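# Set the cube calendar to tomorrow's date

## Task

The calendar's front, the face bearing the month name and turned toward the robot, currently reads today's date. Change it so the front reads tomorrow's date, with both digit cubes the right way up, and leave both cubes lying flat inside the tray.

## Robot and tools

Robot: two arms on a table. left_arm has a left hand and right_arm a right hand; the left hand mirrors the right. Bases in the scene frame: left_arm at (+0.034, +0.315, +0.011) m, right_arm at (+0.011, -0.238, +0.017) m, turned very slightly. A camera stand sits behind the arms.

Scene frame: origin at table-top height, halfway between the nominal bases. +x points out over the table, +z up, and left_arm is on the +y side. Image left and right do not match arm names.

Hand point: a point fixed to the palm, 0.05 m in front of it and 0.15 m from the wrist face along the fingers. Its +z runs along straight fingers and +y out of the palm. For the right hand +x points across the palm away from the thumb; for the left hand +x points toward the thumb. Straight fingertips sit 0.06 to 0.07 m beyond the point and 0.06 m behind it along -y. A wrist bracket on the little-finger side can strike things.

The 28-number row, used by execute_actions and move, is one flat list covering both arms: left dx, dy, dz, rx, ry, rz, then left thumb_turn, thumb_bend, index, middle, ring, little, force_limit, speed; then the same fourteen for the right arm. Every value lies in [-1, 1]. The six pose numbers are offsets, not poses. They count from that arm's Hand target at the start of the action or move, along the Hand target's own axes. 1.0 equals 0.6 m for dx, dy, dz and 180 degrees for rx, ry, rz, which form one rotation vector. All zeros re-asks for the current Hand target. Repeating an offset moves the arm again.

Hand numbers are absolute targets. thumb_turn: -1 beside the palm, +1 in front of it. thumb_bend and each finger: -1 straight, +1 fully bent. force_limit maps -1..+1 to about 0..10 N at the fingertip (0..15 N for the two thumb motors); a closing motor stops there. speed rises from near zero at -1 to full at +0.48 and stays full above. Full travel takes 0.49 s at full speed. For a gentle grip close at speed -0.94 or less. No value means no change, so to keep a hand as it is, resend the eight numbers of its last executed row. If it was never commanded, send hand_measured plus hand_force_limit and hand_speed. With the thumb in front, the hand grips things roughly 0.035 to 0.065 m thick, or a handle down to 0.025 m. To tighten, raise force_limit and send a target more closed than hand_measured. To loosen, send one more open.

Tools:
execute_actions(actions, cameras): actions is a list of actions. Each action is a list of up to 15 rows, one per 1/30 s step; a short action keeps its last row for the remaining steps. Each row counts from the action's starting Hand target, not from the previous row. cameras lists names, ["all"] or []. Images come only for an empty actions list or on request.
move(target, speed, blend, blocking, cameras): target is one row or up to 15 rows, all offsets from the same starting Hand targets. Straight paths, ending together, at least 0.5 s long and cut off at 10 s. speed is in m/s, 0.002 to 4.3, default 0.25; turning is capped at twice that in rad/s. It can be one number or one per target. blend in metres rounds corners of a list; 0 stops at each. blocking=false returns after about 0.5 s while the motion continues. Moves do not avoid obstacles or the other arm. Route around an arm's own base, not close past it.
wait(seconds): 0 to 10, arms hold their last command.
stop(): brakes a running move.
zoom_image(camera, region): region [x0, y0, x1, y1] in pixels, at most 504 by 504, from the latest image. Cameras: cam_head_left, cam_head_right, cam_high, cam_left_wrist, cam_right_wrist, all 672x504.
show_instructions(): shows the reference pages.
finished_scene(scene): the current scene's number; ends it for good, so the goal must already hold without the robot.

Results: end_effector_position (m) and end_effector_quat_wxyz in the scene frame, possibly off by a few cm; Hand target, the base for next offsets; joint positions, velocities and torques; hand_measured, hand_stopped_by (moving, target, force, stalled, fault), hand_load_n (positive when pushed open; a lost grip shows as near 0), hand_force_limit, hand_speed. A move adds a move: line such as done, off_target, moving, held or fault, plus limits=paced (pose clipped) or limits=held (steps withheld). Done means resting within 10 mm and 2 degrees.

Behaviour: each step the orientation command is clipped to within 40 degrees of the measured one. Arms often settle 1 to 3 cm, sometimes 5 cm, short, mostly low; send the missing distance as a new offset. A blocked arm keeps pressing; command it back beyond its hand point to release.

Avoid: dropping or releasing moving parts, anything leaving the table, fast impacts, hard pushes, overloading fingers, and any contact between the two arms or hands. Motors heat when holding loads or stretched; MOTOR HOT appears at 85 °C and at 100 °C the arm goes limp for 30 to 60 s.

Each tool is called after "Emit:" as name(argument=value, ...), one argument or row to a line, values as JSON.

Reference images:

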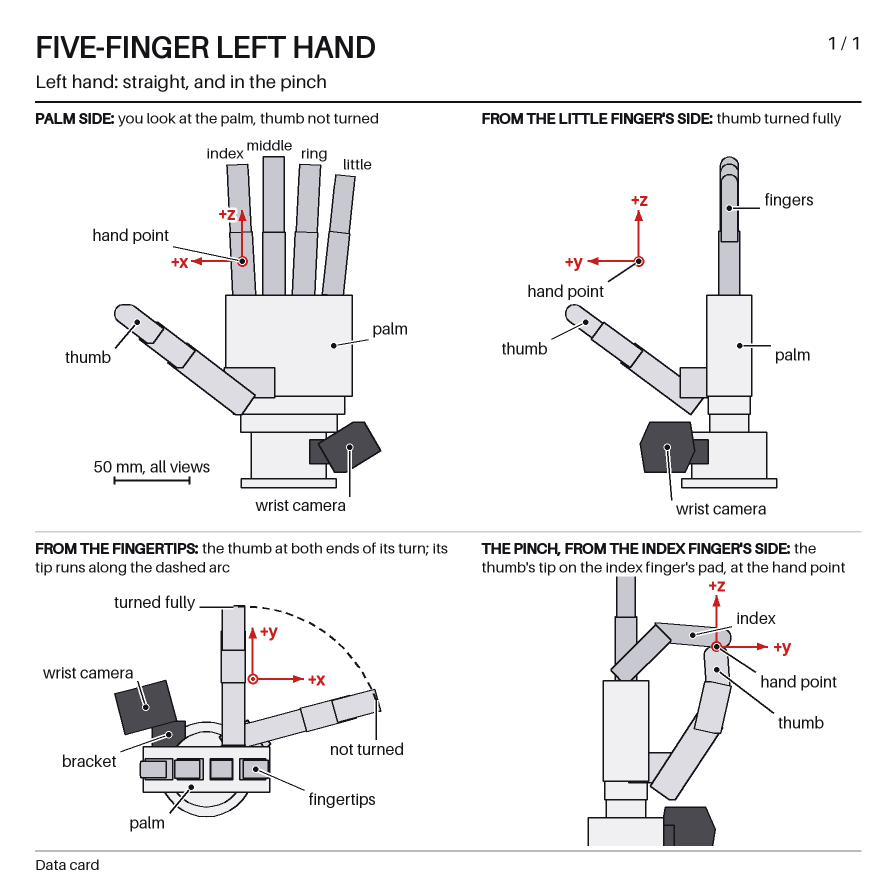

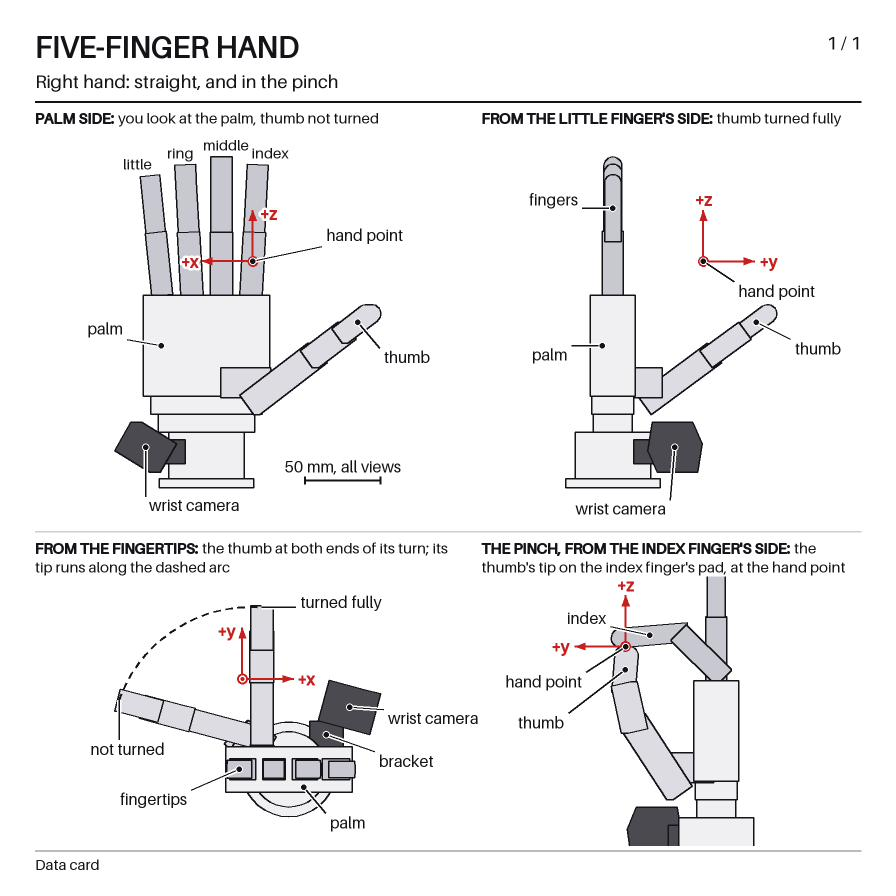

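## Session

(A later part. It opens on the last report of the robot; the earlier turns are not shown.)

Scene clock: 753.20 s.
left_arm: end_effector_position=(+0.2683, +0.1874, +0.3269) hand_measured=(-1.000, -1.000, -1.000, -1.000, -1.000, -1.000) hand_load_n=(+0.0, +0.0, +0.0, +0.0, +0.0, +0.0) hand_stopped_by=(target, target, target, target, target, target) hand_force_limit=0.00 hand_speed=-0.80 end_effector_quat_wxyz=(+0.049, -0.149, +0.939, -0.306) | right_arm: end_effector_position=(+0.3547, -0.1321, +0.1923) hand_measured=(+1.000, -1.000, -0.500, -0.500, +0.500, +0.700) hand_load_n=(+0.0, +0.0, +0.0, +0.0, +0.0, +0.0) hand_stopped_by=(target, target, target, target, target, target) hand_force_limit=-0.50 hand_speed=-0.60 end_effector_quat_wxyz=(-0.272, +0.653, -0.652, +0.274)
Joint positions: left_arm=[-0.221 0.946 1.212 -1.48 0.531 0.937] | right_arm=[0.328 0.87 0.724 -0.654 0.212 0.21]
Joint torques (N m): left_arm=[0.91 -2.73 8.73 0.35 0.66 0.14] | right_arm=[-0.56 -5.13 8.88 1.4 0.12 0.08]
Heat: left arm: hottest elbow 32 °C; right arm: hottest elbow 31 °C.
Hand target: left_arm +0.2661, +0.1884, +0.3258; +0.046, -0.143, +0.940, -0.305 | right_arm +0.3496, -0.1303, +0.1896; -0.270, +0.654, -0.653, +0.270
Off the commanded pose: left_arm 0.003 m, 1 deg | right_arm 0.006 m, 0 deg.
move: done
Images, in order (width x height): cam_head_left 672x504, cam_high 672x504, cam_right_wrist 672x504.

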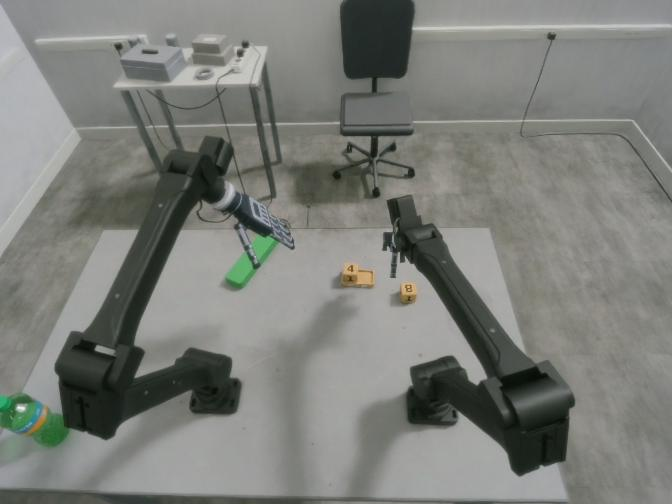

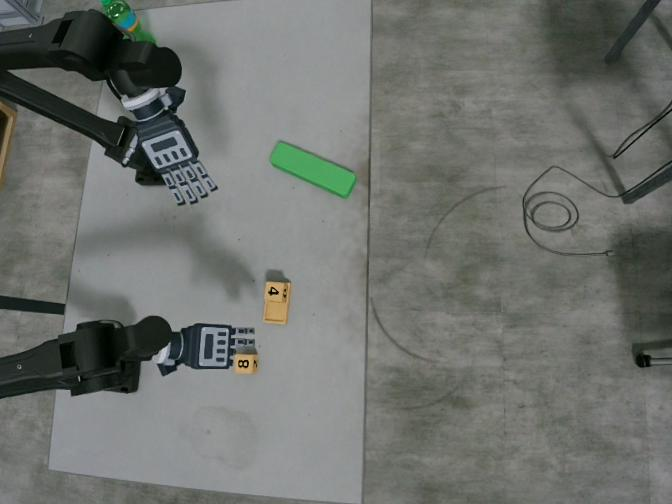

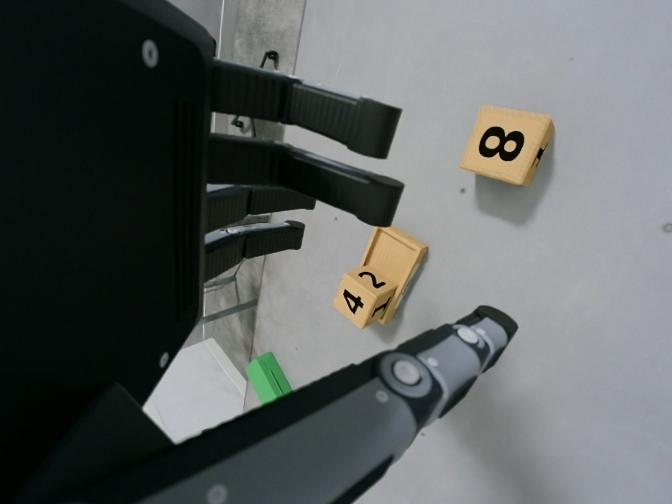

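Emit:
move(
  target=[0,0,0,0,0,0,-1,-1,-1,-1,-1,-1,0,-0.8, 0.1295,0.0792,0.1202,0,0,0,1,-1,-0.5,-0.5,-1,-1,-0.5,-0.4],
  cameras=["cam_head_left", "cam_high","cam_right_wrist"],
  speed=0.15,
)

Emit:
zoom_image(
  camera="cam_high",
  region=[190, 280, 300, 390],
)

Scene clock: 766.20 s.
left_arm: end_effector_position=(+0.2683, +0.1874, +0.3269) hand_measured=(-1.000, -1.000, -1.000, -1.000, -1.000, -1.000) hand_load_n=(+0.0, +0.0, +0.0, +0.0, +0.0, +0.0) hand_stopped_by=(target, target, target, target, target, target) hand_force_limit=0.00 hand_speed=-0.80 end_effector_quat_wxyz=(+0.049, -0.149, +0.939, -0.306) | right_arm: end_effector_position=(+0.3660, -0.2052, +0.1086) hand_measured=(+1.000, -1.000, -0.500, -0.500, -1.000, -1.000) hand_load_n=(+0.0, +0.0, +0.0, +0.0, +0.0, +0.0) hand_stopped_by=(target, target, target, target, target, target) hand_force_limit=-0.50 hand_speed=-0.40 end_effector_quat_wxyz=(-0.272, +0.652, -0.654, +0.269)
Joint positions: left_arm=[-0.221 0.946 1.212 -1.48 0.531 0.937] | right_arm=[0.036 0.956 0.539 -0.369 0.001 0.009]
Joint torques (N m): left_arm=[0.91 -2.73 8.66 0.36 0.66 0.14] | right_arm=[-1.73 -4.37 8.5 2.43 -0.16 -0.11]
Heat: left arm: hottest elbow 32 °C; right arm: hottest elbow 31 °C.
Hand target: left_arm +0.2661, +0.1884, +0.3258; +0.046, -0.143, +0.940, -0.305 | right_arm +0.3671, -0.2078, +0.1050; -0.271, +0.654, -0.653, +0.270
Off the commanded pose: left_arm 0.003 m, 1 deg | right_arm 0.005 m, 0 deg.
move: done
Images, in order (width x height): cam_head_left 672x504, cam_high 672x504, cam_right_wrist 672x504.

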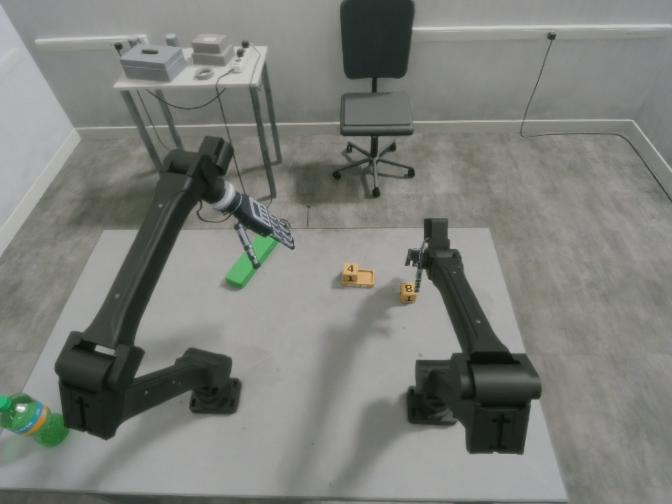

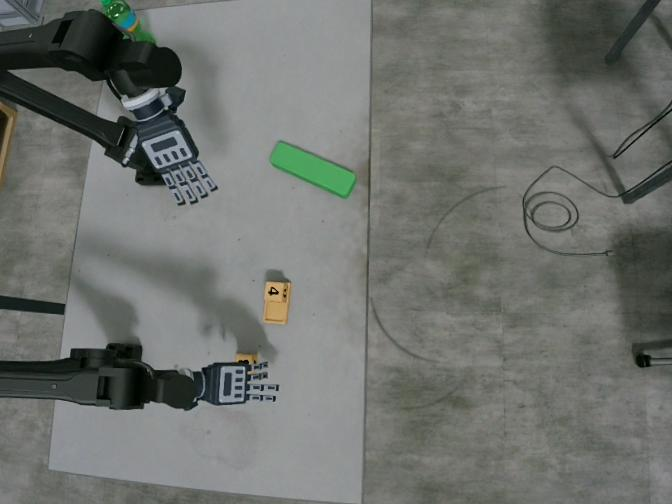

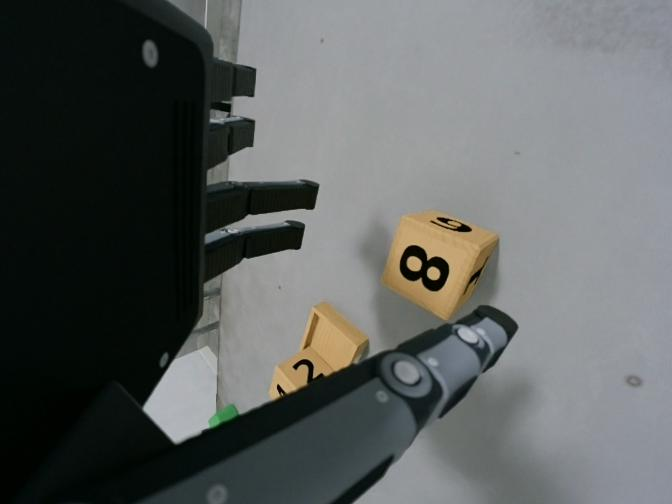

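Scaled by 4.582.

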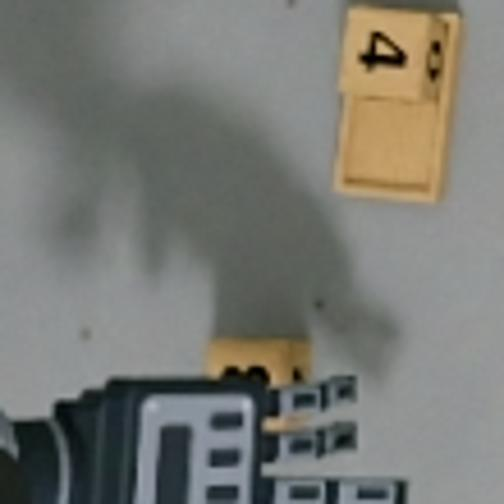

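Emit:
execute_actions(
  actions=[],
  cameras=["cam_high","cam_head_left","cam_right_wrist"],
)

Scene clock: 793.53 s.
left_arm: end_effector_position=(+0.2683, +0.1874, +0.3269) hand_measured=(-1.000, -1.000, -1.000, -1.000, -1.000, -1.000) hand_load_n=(+0.0, +0.0, +0.0, +0.0, +0.0, +0.0) hand_stopped_by=(target, target, target, target, target, target) hand_force_limit=0.00 hand_speed=-0.80 end_effector_quat_wxyz=(+0.049, -0.149, +0.939, -0.306) | right_arm: end_effector_position=(+0.3660, -0.2052, +0.1086) hand_measured=(+1.000, -1.000, -0.500, -0.500, -1.000, -1.000) hand_load_n=(+0.0, +0.0, +0.0, +0.0, +0.0, +0.0) hand_stopped_by=(target, target, target, target, target, target) hand_force_limit=-0.50 hand_speed=-0.40 end_effector_quat_wxyz=(-0.272, +0.653, -0.654, +0.269)
Joint positions: left_arm=[-0.221 0.946 1.212 -1.48 0.531 0.937] | right_arm=[0.036 0.956 0.539 -0.369 0.001 0.008]
Joint velocities: within noise
Joint torques (N m): left_arm=[0.67 -2.78 8.73 0.34 0.66 0.14] | right_arm=[-1.73 -4.37 8.5 2.43 -0.16 -0.12]
Motor temperatures (°C): left_arm=[29 30 32 28 28 27] | right_arm=[30 29 31 29 27 28]
Heat: left arm: hottest elbow 32 °C; right arm: hottest elbow 31 °C.
Hand target: left_arm +0.2661, +0.1884, +0.3258; +0.046, -0.143, +0.940, -0.305 | right_arm +0.3671, -0.2078, +0.1050; -0.271, +0.654, -0.653, +0.270
Off the commanded pose: left_arm 0.003 m, 1 deg | right_arm 0.005 m, 0 deg.
Images, in order (width x height): cam_head_left 672x504, cam_high 672x504, cam_right_wrist 672x504.

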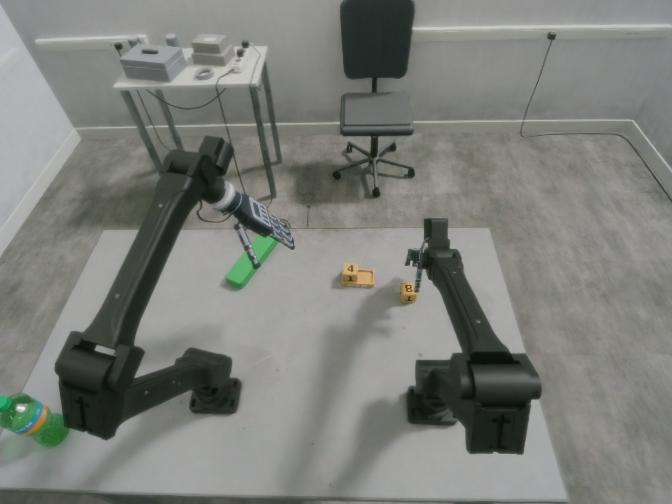

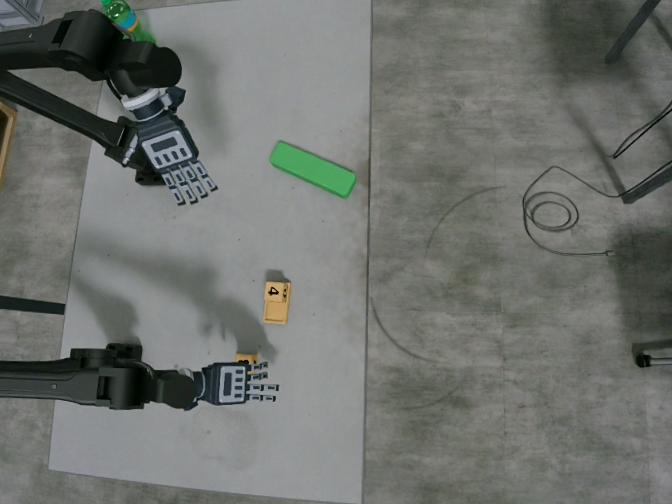

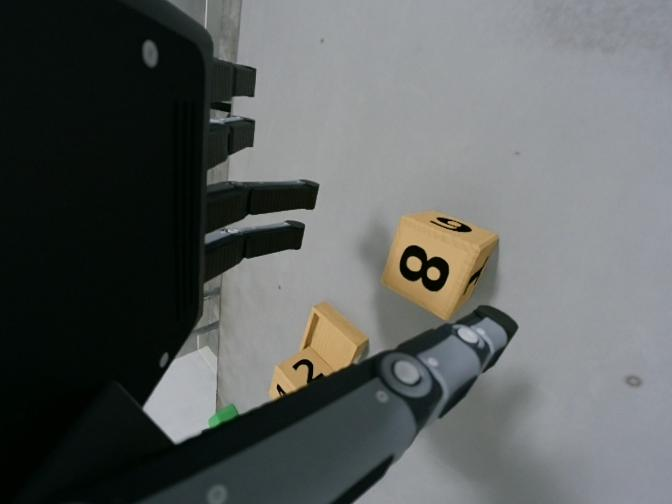

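Emit:
move(
  target=[0,0,0,0,0,0,-1,-1,-1,-1,-1,-1,0,-0.8,0,0.079,0.079,0,0,0,1,-1,-0.5,-0.5,-1,-1,-0.5,-0.4],
  speed=0.1,
  cameras=["cam_right_wrist"],
)

Emit:
execute_actions(
  actions=[
    [[0,0,0,0,0,0,-1,-1,-1,-1,-1,-1,0,-0.8,0,0,0,0,0,0,1,-0.6,0.15,0.15,-1,-1,-0.5,-0.85]],
  ],
)

Emit:
wait(
  seconds=2.5,
  cameras=["cam_right_wrist"],
)

Scene clock: 803.47 s.
left_arm: end_effector_position=(+0.2683, +0.1874, +0.3269) hand_measured=(-1.000, -1.000, -1.000, -1.000, -1.000, -1.000) hand_load_n=(+0.0, +0.0, +0.0, +0.0, +0.0, +0.0) hand_stopped_by=(target, target, target, target, target, target) hand_force_limit=0.00 hand_speed=-0.80 end_effector_quat_wxyz=(+0.049, -0.149, +0.939, -0.306) | right_arm: end_effector_position=(+0.3673, -0.2052, +0.0421) hand_measured=(+1.000, -1.000, -0.500, -0.500, -1.000, -1.000) hand_load_n=(+0.0, +0.0, +0.0, +0.0, +0.0, -0.5) hand_stopped_by=(target, target, target, target, target, target) hand_force_limit=-0.50 hand_speed=-0.40 end_effector_quat_wxyz=(-0.273, +0.652, -0.654, +0.269)
Joint positions: left_arm=[-0.221 0.946 1.212 -1.48 0.531 0.937] | right_arm=[0.036 1.109 0.421 -0.097 0.001 0.008]
Joint torques (N m): left_arm=[0.85 -2.67 8.72 0.4 0.66 0.14] | right_arm=[-1.67 -5.07 7.27 2.43 -0.16 -0.12]
Heat: left arm: hottest elbow 32 °C; right arm: hottest elbow 32 °C.
Hand target: left_arm +0.2661, +0.1884, +0.3258; +0.046, -0.143, +0.940, -0.305 | right_arm +0.3670, -0.2078, +0.0380; -0.271, +0.654, -0.653, +0.270
Off the commanded pose: left_arm 0.003 m, 1 deg | right_arm 0.005 m, 0 deg.
move: done
Images, in order (width x height): cam_right_wrist 672x504.

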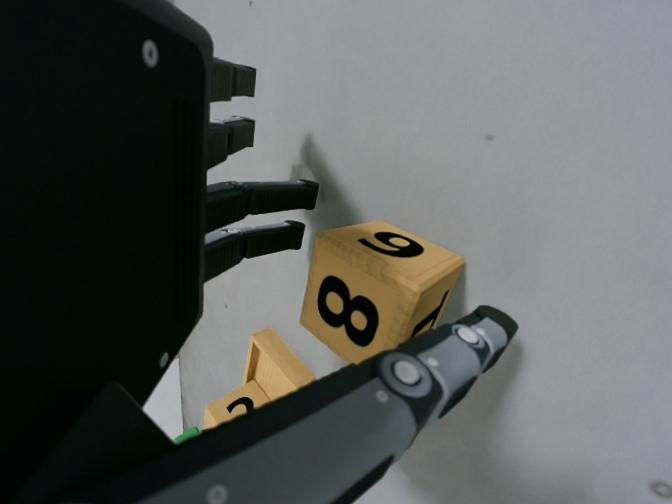

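Scene clock: 804.97 s.
left_arm: end_effector_position=(+0.2683, +0.1874, +0.3269) hand_measured=(-1.000, -1.000, -1.000, -1.000, -1.000, -1.000) hand_load_n=(+0.0, -0.5, +0.0, +0.0, +0.0, +0.0) hand_stopped_by=(target, target, target, target, target, target) hand_force_limit=0.00 hand_speed=-0.80 end_effector_quat_wxyz=(+0.049, -0.149, +0.939, -0.306) | right_arm: end_effector_position=(+0.3673, -0.2053, +0.0422) hand_measured=(+1.000, -0.760, +0.012, -0.030, -1.000, -1.000) hand_load_n=(+0.0, +5.5, +3.5, +3.0, +0.0, +0.0) hand_stopped_by=(target, force, force, force, target, target) hand_force_limit=-0.50 hand_speed=-0.85 end_effector_quat_wxyz=(-0.273, +0.652, -0.654, +0.270)
Joint positions: left_arm=[-0.221 0.946 1.212 -1.48 0.531 0.937] | right_arm=[0.036 1.109 0.421 -0.097 0.001 0.008]
Joint torques (N m): left_arm=[0.91 -2.73 8.69 0.31 0.65 0.14] | right_arm=[-1.73 -5.01 7.27 2.43 -0.16 -0.11]
Heat: left arm: hottest elbow 32 °C; right arm: hottest elbow 31 °C.
Hand target: left_arm +0.2661, +0.1884, +0.3258; +0.046, -0.143, +0.940, -0.305 | right_arm +0.3671, -0.2078, +0.0380; -0.271, +0.654, -0.653, +0.270
Off the commanded pose: left_arm 0.003 m, 1 deg | right_arm 0.005 m, 0 deg.
Step readings (end_effector_position of left_arm | right_arm):
0: (+0.2683, +0.1874, +0.3269) | (+0.3673, -0.2052, +0.0421)
1: (+0.2683, +0.1874, +0.3269) | (+0.3673, -0.2052, +0.0421)
2: (+0.2683, +0.1874, +0.3269) | (+0.3673, -0.2052, +0.0421)
4: (+0.2683, +0.1874, +0.3269) | (+0.3674, -0.2052, +0.0422)
8: (+0.2683, +0.1874, +0.3269) | (+0.3674, -0.2052, +0.0422)
15: (+0.2683, +0.1874, +0.3269) | (+0.3674, -0.2052, +0.0422)

Scene clock: 807.47 s.
left_arm: end_effector_position=(+0.2683, +0.1874, +0.3269) hand_measured=(-1.000, -1.000, -1.000, -1.000, -1.000, -1.000) hand_load_n=(-0.5, +0.0, +0.0, +0.0, -0.5, +0.0) hand_stopped_by=(target, target, target, target, target, target) hand_force_limit=0.00 hand_speed=-0.80 end_effector_quat_wxyz=(+0.049, -0.149, +0.939, -0.306) | right_arm: end_effector_position=(+0.3673, -0.2053, +0.0422) hand_measured=(+1.000, -0.760, +0.012, -0.030, -1.000, -1.000) hand_load_n=(+0.0, +5.5, +3.0, +3.0, -0.5, +0.0) hand_stopped_by=(target, force, force, force, target, target) hand_force_limit=-0.50 hand_speed=-0.85 end_effector_quat_wxyz=(-0.273, +0.652, -0.654, +0.270)
Joint positions: left_arm=[-0.221 0.946 1.212 -1.48 0.531 0.937] | right_arm=[0.036 1.109 0.421 -0.097 0.001 0.008]
Joint torques (N m): left_arm=[0.85 -2.61 8.66 0.39 0.66 0.13] | right_arm=[-1.73 -5.01 7.27 2.43 -0.16 -0.11]
Heat: left arm: hottest elbow 32 °C; right arm: hottest elbow 31 °C.
Hand target: left_arm +0.2661, +0.1884, +0.3258; +0.046, -0.143, +0.940, -0.305 | right_arm +0.3671, -0.2078, +0.0380; -0.271, +0.654, -0.653, +0.270
Off the commanded pose: left_arm 0.003 m, 1 deg | right_arm 0.005 m, 0 deg.
wait: 2.50 s; at rest by 0.17 s
Images, in order (width x height): cam_right_wrist 672x504.

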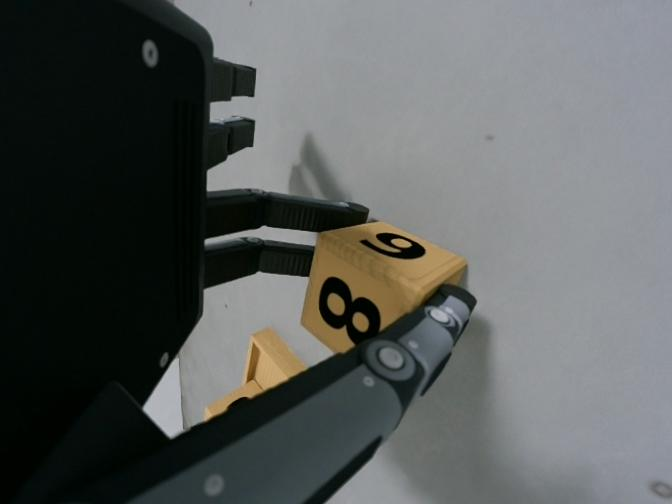

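Emit:
move(
  target=[
    [0,0,0,0,0,0,-1,-1,-1,-1,-1,-1,0,-0.8,0,-0.1556,-0.132,0,0,0,1,-0.6,0.15,0.15,-1,-1,-0.5,-0.85],
    [0,0,0,0,0,0,-1,-1,-1,-1,-1,-1,0,-0.8,-0.2333,-0.238,-0.0495,0,0,0,1,-0.6,0.15,0.15,-1,-1,-0.5,-0.85],
  ],
  speed=0.15,
  blend=[0.03,0],
  cameras=["cam_high","cam_head_left","cam_right_wrist"],
)

Scene clock: 817.43 s.
left_arm: end_effector_position=(+0.2683, +0.1874, +0.3269) hand_measured=(-1.000, -1.000, -1.000, -1.000, -1.000, -1.000) hand_load_n=(+0.0, +0.0, +0.0, +0.0, +0.0, +0.0) hand_stopped_by=(target, target, target, target, target, target) hand_force_limit=0.00 hand_speed=-0.80 end_effector_quat_wxyz=(+0.049, -0.149, +0.939, -0.306) | right_arm: end_effector_position=(+0.4273, -0.0784, +0.1410) hand_measured=(+1.000, -0.760, +0.012, -0.030, -1.000, -1.000) hand_load_n=(+0.0, +5.5, +3.0, +3.0, +0.0, +0.0) hand_stopped_by=(target, force, force, force, target, target) hand_force_limit=-0.50 hand_speed=-0.85 end_effector_quat_wxyz=(-0.250, +0.664, -0.654, +0.263)
Joint positions: left_arm=[-0.221 0.946 1.212 -1.48 0.531 0.937] | right_arm=[0.413 1.215 0.83 -0.484 0.268 0.27]
Joint torques (N m): left_arm=[0.85 -2.73 8.75 0.34 0.67 0.15] | right_arm=[-0.73 -8.18 12.62 2.18 0.17 0.09]
Heat: left arm: hottest elbow 32 °C; right arm: hottest elbow 32 °C.
Hand target: left_arm +0.2661, +0.1884, +0.3258; +0.046, -0.143, +0.940, -0.305 | right_arm +0.4470, -0.0677, +0.1599; -0.271, +0.654, -0.653, +0.270
Off the commanded pose: left_arm 0.003 m, 1 deg | right_arm 0.029 m, 3 deg.
move: off_target (right_arm)
Images, in order (width x height): cam_head_left 672x504, cam_high 672x504, cam_right_wrist 672x504.

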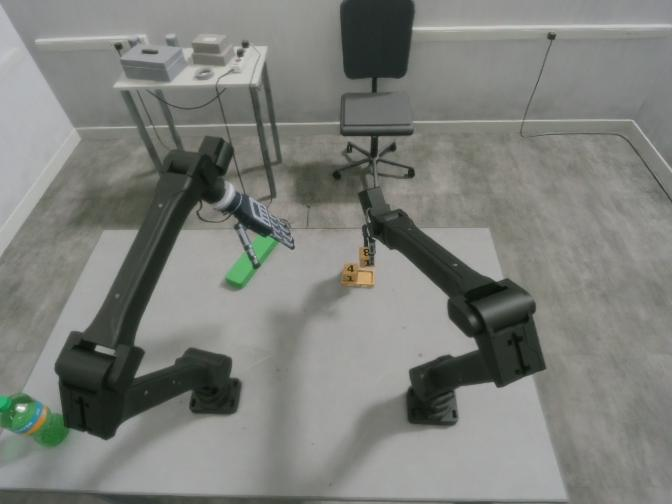

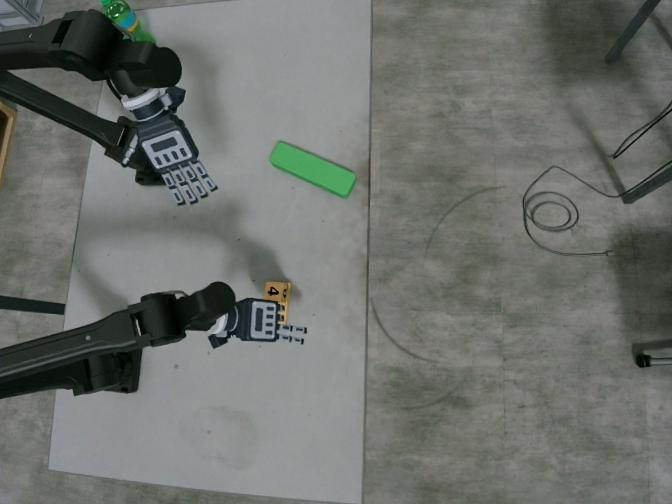

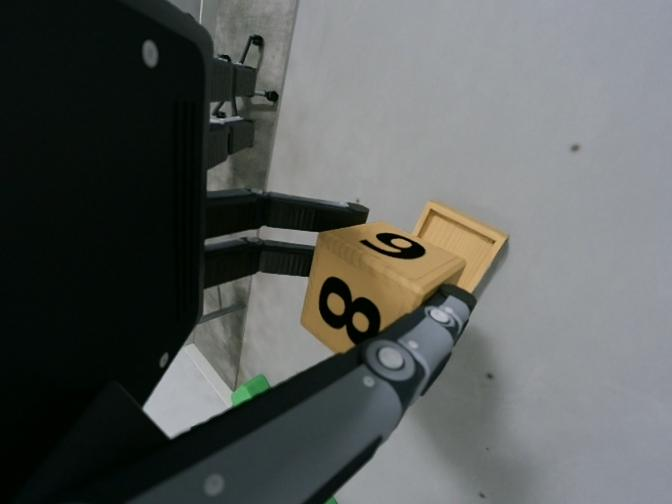

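Emit:
move(
  target=[0,0,0,0,0,0,-1,-1,-1,-1,-1,-1,0,-0.8,-0.02,-0.0024,0.0283,0.0137,-0.0037,0.0064,1,-0.6,0.15,0.15,-1,-1,-0.5,-0.85],
  speed=0.1,
  cameras=["cam_high","cam_head_left","cam_right_wrist"],
)

Emit:
zoom_image(
  camera="cam_high",
  region=[200, 250, 330, 370],
)

Emit:
zoom_image(
  camera="cam_head_left",
  region=[310, 210, 430, 310],
)

Scene clock: 830.20 s.
left_arm: end_effector_position=(+0.2683, +0.1874, +0.3269) hand_measured=(-1.000, -1.000, -1.000, -1.000, -1.000, -1.000) hand_load_n=(+0.0, +0.0, +0.0, +0.0, +0.0, +0.0) hand_stopped_by=(target, target, target, target, target, target) hand_force_limit=0.00 hand_speed=-0.80 end_effector_quat_wxyz=(+0.049, -0.149, +0.939, -0.306) | right_arm: end_effector_position=(+0.4481, -0.0665, +0.1403) hand_measured=(+1.000, -0.760, +0.012, -0.030, -1.000, -1.000) hand_load_n=(+0.0, +5.5, +3.0, +3.0, +0.0, -0.5) hand_stopped_by=(target, force, force, force, target, target) hand_force_limit=-0.50 hand_speed=-0.85 end_effector_quat_wxyz=(-0.278, +0.648, -0.654, +0.275)
Joint positions: left_arm=[-0.221 0.946 1.212 -1.48 0.531 0.937] | right_arm=[0.424 1.251 0.83 -0.386 0.28 0.29]
Joint torques (N m): left_arm=[0.85 -2.73 8.7 0.38 0.67 0.13] | right_arm=[-0.32 -8.35 10.96 2.4 0.16 0.1]
Heat: left arm: hottest elbow 32 °C; right arm: hottest elbow 32 °C.
Hand target: left_arm +0.2661, +0.1884, +0.3258; +0.046, -0.143, +0.940, -0.305 | right_arm +0.4600, -0.0557, +0.1490; -0.291, +0.643, -0.652, +0.278
Off the commanded pose: left_arm 0.003 m, 1 deg | right_arm 0.018 m, 2 deg.
move: off_target (right_arm)
Images, in order (width x height): cam_head_left 672x504, cam_high 672x504, cam_right_wrist 672x504.

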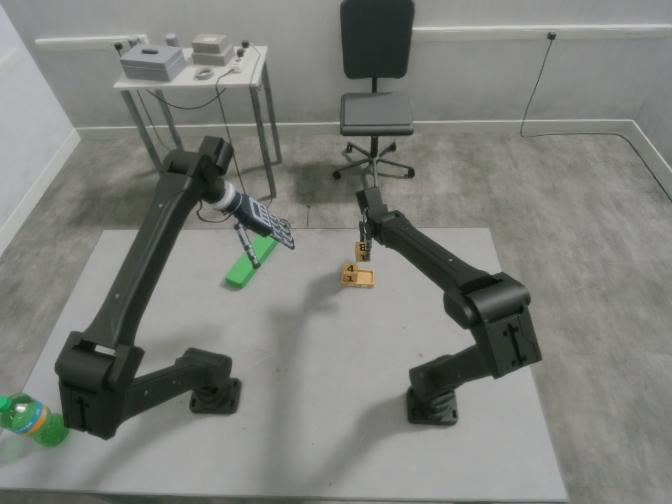

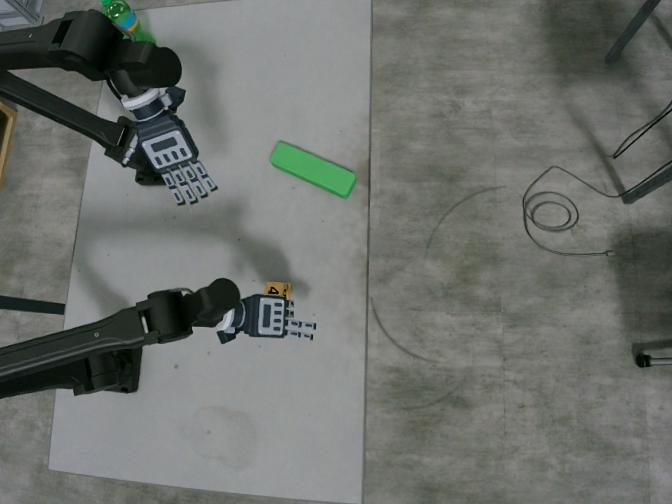

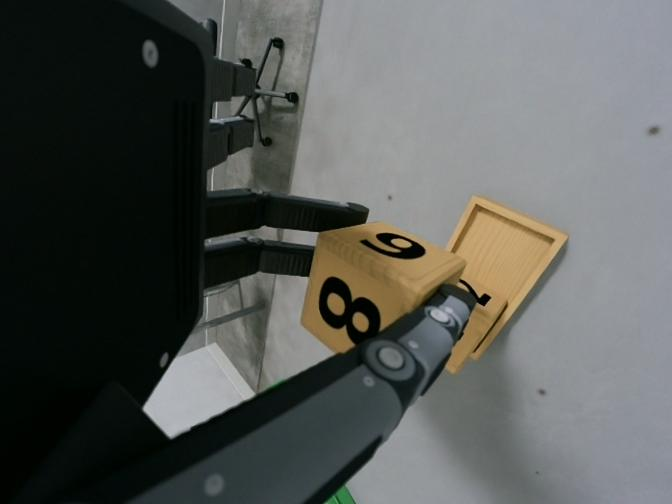

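Scaled by 3.877.

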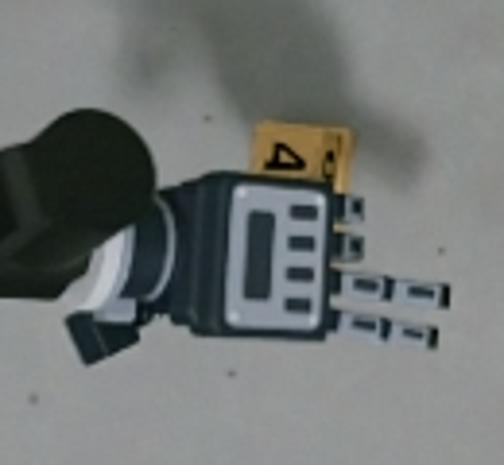

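Scaled by 4.200.

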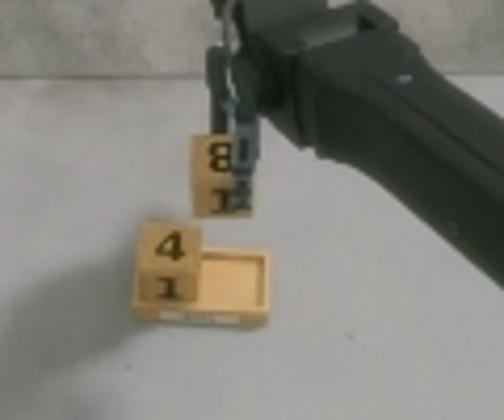

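Emit:
move(
  target=[0,0,0,0,0,0,-1,-1,-1,-1,-1,-1,0,-0.8,0.0333,0.0801,-0.0094,-0.008,0.002,-0.004,1,-0.6,0.15,0.15,-1,-1,-0.5,-0.85],
  speed=0.08,
  cameras=["cam_high","cam_head_left","cam_right_wrist"],
)

Emit:
zoom_image(
  camera="cam_head_left",
  region=[310, 210, 430, 310],
)

Emit:
zoom_image(
  camera="cam_high",
  region=[200, 250, 330, 370],
)

Scene clock: 871.03 s.
left_arm: end_effector_position=(+0.2683, +0.1874, +0.3269) hand_measured=(-1.000, -1.000, -1.000, -1.000, -1.000, -1.000) hand_load_n=(-0.5, +0.0, +0.0, +0.0, +0.0, +0.0) hand_stopped_by=(target, target, target, target, target, target) hand_force_limit=0.00 hand_speed=-0.80 end_effector_quat_wxyz=(+0.049, -0.149, +0.939, -0.306) | right_arm: end_effector_position=(+0.4218, -0.0769, +0.1116) hand_measured=(+1.000, -0.760, +0.012, -0.030, -1.000, -1.000) hand_load_n=(-0.5, +5.5, +3.0, +3.0, +0.0, +0.0) hand_stopped_by=(target, force, force, force, target, target) hand_force_limit=-0.50 hand_speed=-0.85 end_effector_quat_wxyz=(-0.269, +0.652, -0.656, +0.270)
Joint positions: left_arm=[-0.221 0.946 1.212 -1.48 0.531 0.937] | right_arm=[0.424 1.22 0.731 -0.34 0.278 0.291]
Joint torques (N m): left_arm=[0.79 -2.78 8.69 0.36 0.65 0.14] | right_arm=[-1.03 -9.64 8.18 2.37 0 -0.04]
Heat: left arm: hottest elbow 32 °C; right arm: hottest elbow 32 °C.
Hand target: left_arm +0.2661, +0.1884, +0.3258; +0.046, -0.143, +0.940, -0.305 | right_arm +0.4233, -0.0748, +0.1171; -0.279, +0.649, -0.652, +0.273
Off the commanded pose: left_arm 0.003 m, 1 deg | right_arm 0.006 m, 1 deg.
move: done
Images, in order (width x height): cam_head_left 672x504, cam_high 672x504, cam_right_wrist 672x504.

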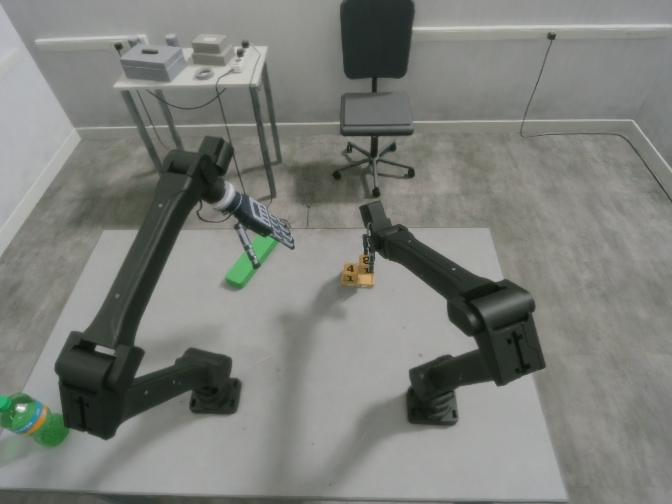

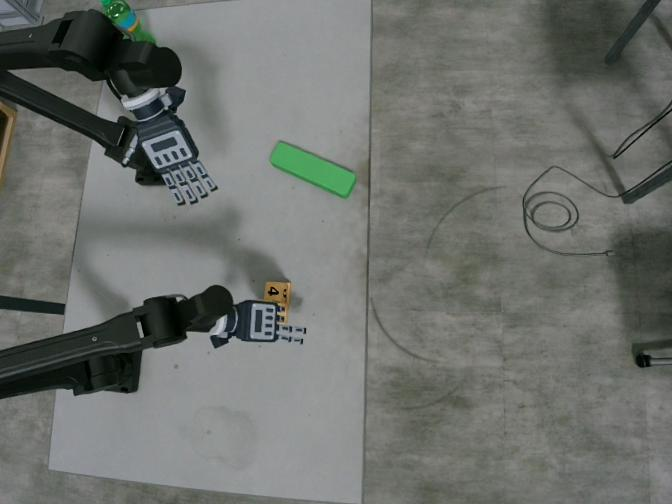

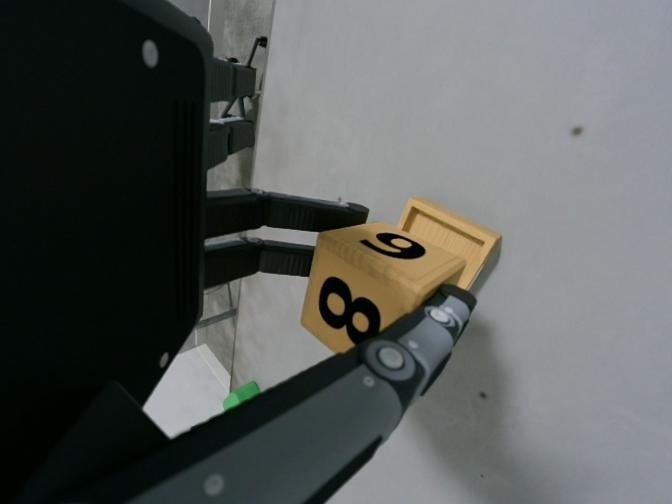

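Scaled by 4.200.

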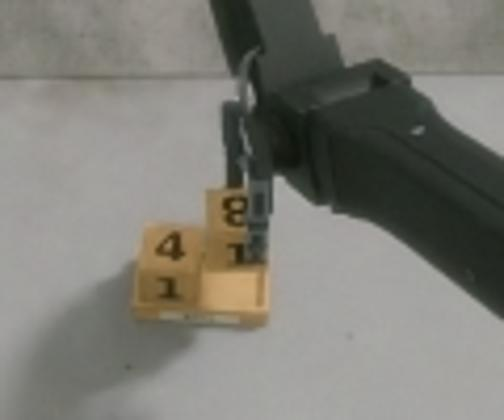

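Scaled by 3.877.

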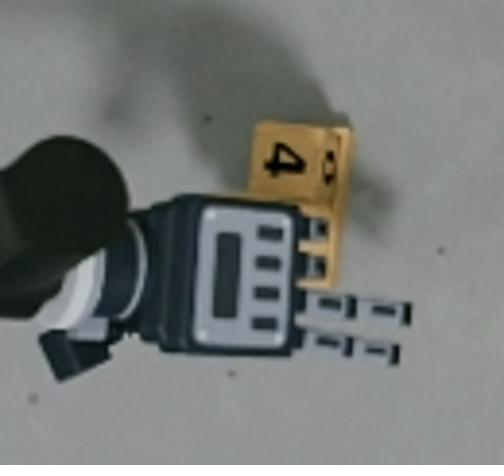

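Emit:
move(
  target=[0,0,0,0,0,0,-1,-1,-1,-1,-1,-1,0,-0.8,0.0075,0.034,0.034,0,0,0,1,-0.6,0.15,0.15,-1,-1,-0.5,-0.85],
  speed=0.06,
  cameras=["cam_head_left","cam_right_wrist"],
)

Emit:
zoom_image(
  camera="cam_head_left",
  region=[310, 210, 430, 310],
)

Emit:
zoom_image(
  camera="cam_right_wrist",
  region=[280, 180, 530, 430],
)

Scene clock: 886.27 s.
left_arm: end_effector_position=(+0.2683, +0.1874, +0.3269) hand_measured=(-1.000, -1.000, -1.000, -1.000, -1.000, -1.000) hand_load_n=(+0.0, +0.0, +0.0, +0.0, +0.0, +0.0) hand_stopped_by=(target, target, target, target, target, target) hand_force_limit=0.00 hand_speed=-0.80 end_effector_quat_wxyz=(+0.049, -0.149, +0.939, -0.306) | right_arm: end_effector_position=(+0.4219, -0.0752, +0.0955) hand_measured=(+1.000, -0.760, +0.012, -0.030, -1.000, -1.000) hand_load_n=(+0.0, +6.0, +3.0, +3.0, +0.0, +0.0) hand_stopped_by=(target, force, force, force, target, target) hand_force_limit=-0.50 hand_speed=-0.85 end_effector_quat_wxyz=(-0.284, +0.648, -0.652, +0.273)
Joint positions: left_arm=[-0.221 0.946 1.212 -1.48 0.531 0.937] | right_arm=[0.424 1.236 0.68 -0.242 0.27 0.289]
Joint torques (N m): left_arm=[0.91 -2.67 8.72 0.32 0.65 0.14] | right_arm=[-1.96 -7.41 7.86 2.45 -0.01 -0.11]
Heat: left arm: hottest elbow 32 °C; right arm: hottest elbow 33 °C.
Hand target: left_arm +0.2661, +0.1884, +0.3258; +0.046, -0.143, +0.940, -0.305 | right_arm +0.4237, -0.0791, +0.0880; -0.279, +0.650, -0.652, +0.273
Off the commanded pose: left_arm 0.003 m, 1 deg | right_arm 0.009 m, 1 deg.
move: done
Images, in order (width x height): cam_head_left 672x504, cam_right_wrist 672x504.

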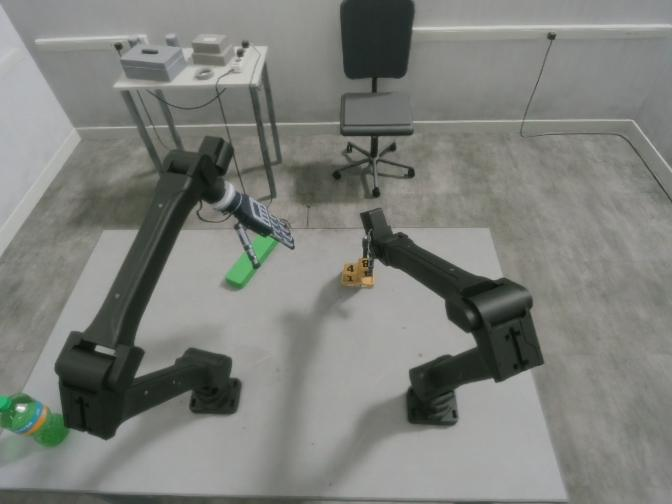

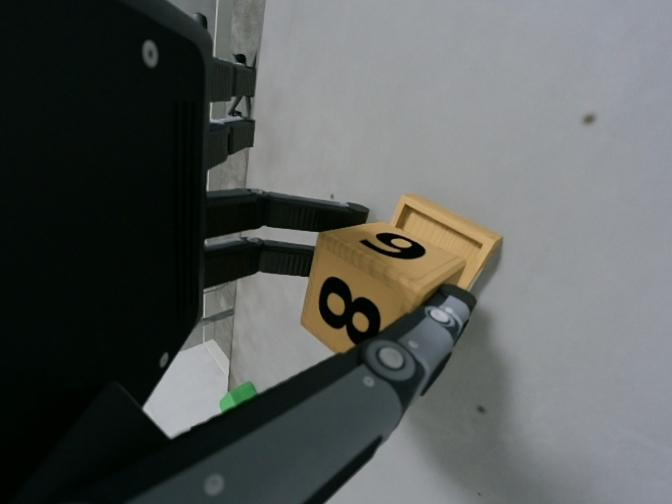

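Scaled by 4.200.

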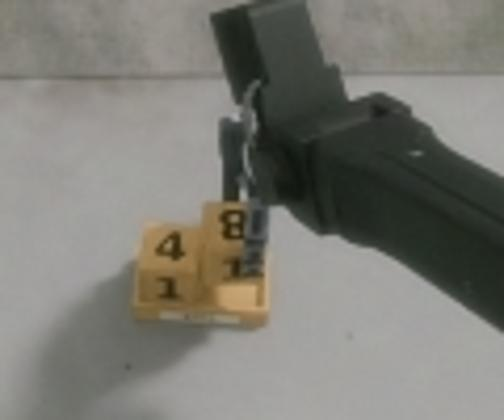

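Scaled by 2.016.

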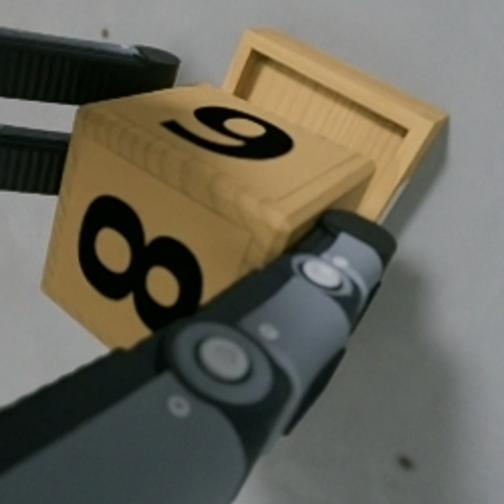

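Emit:
move(
  target=[0,0,0,0,0,0,-1,-1,-1,-1,-1,-1,0,-0.8,0.0167,0,0,0,0,0,1,-0.6,0.15,0.15,-1,-1,-0.5,-0.85],
  speed=0.06,
  cameras=["cam_head_left","cam_right_wrist"],
)

Emit:
zoom_image(
  camera="cam_head_left",
  region=[330, 240, 390, 300],
)

Scene clock: 896.87 s.
left_arm: end_effector_position=(+0.2683, +0.1874, +0.3269) hand_measured=(-1.000, -1.000, -1.000, -1.000, -1.000, -1.000) hand_load_n=(-0.5, +0.0, +0.0, +0.0, +0.0, +0.0) hand_stopped_by=(target, target, target, target, target, target) hand_force_limit=0.00 hand_speed=-0.80 end_effector_quat_wxyz=(+0.049, -0.149, +0.939, -0.306) | right_arm: end_effector_position=(+0.4219, -0.0848, +0.0916) hand_measured=(+1.000, -0.760, +0.012, -0.030, -1.000, -1.000) hand_load_n=(-0.5, +5.5, +3.0, +3.0, +0.0, +0.0) hand_stopped_by=(target, force, force, force, target, target) hand_force_limit=-0.50 hand_speed=-0.85 end_effector_quat_wxyz=(-0.280, +0.650, -0.652, +0.271)
Joint positions: left_arm=[-0.221 0.946 1.212 -1.48 0.531 0.937] | right_arm=[0.397 1.236 0.672 -0.237 0.251 0.269]
Joint torques (N m): left_arm=[0.79 -2.61 8.75 0.34 0.67 0.14] | right_arm=[-2.02 -8.12 7.76 2.43 -0.03 -0.11]
Heat: left arm: hottest elbow 32 °C; right arm: hottest elbow 33 °C.
Hand target: left_arm +0.2661, +0.1884, +0.3258; +0.046, -0.143, +0.940, -0.305 | right_arm +0.4236, -0.0891, +0.0879; -0.279, +0.650, -0.652, +0.273
Off the commanded pose: left_arm 0.003 m, 1 deg | right_arm 0.006 m, 0 deg.
move: done
Images, in order (width x height): cam_head_left 672x504, cam_right_wrist 672x504.

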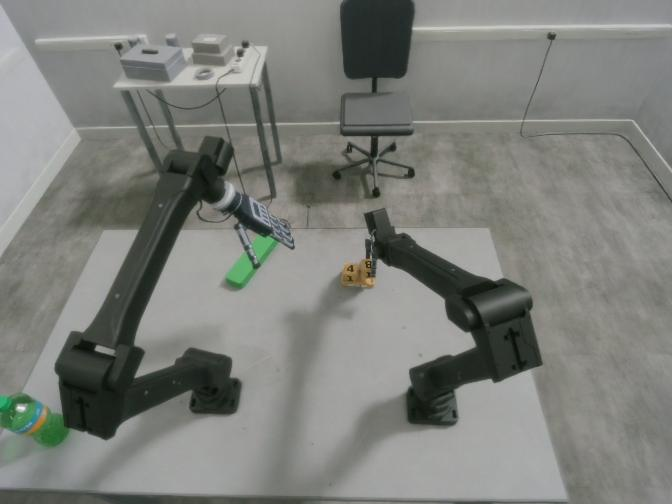

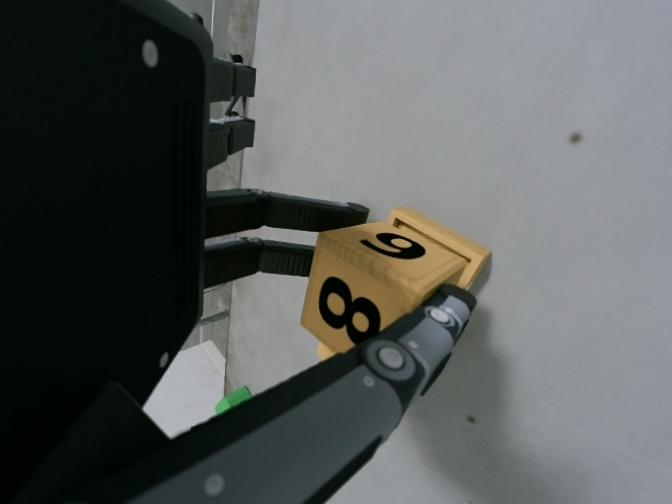

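Scaled by 8.400.

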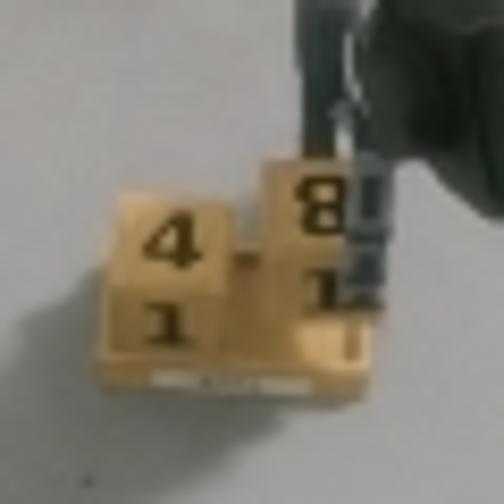

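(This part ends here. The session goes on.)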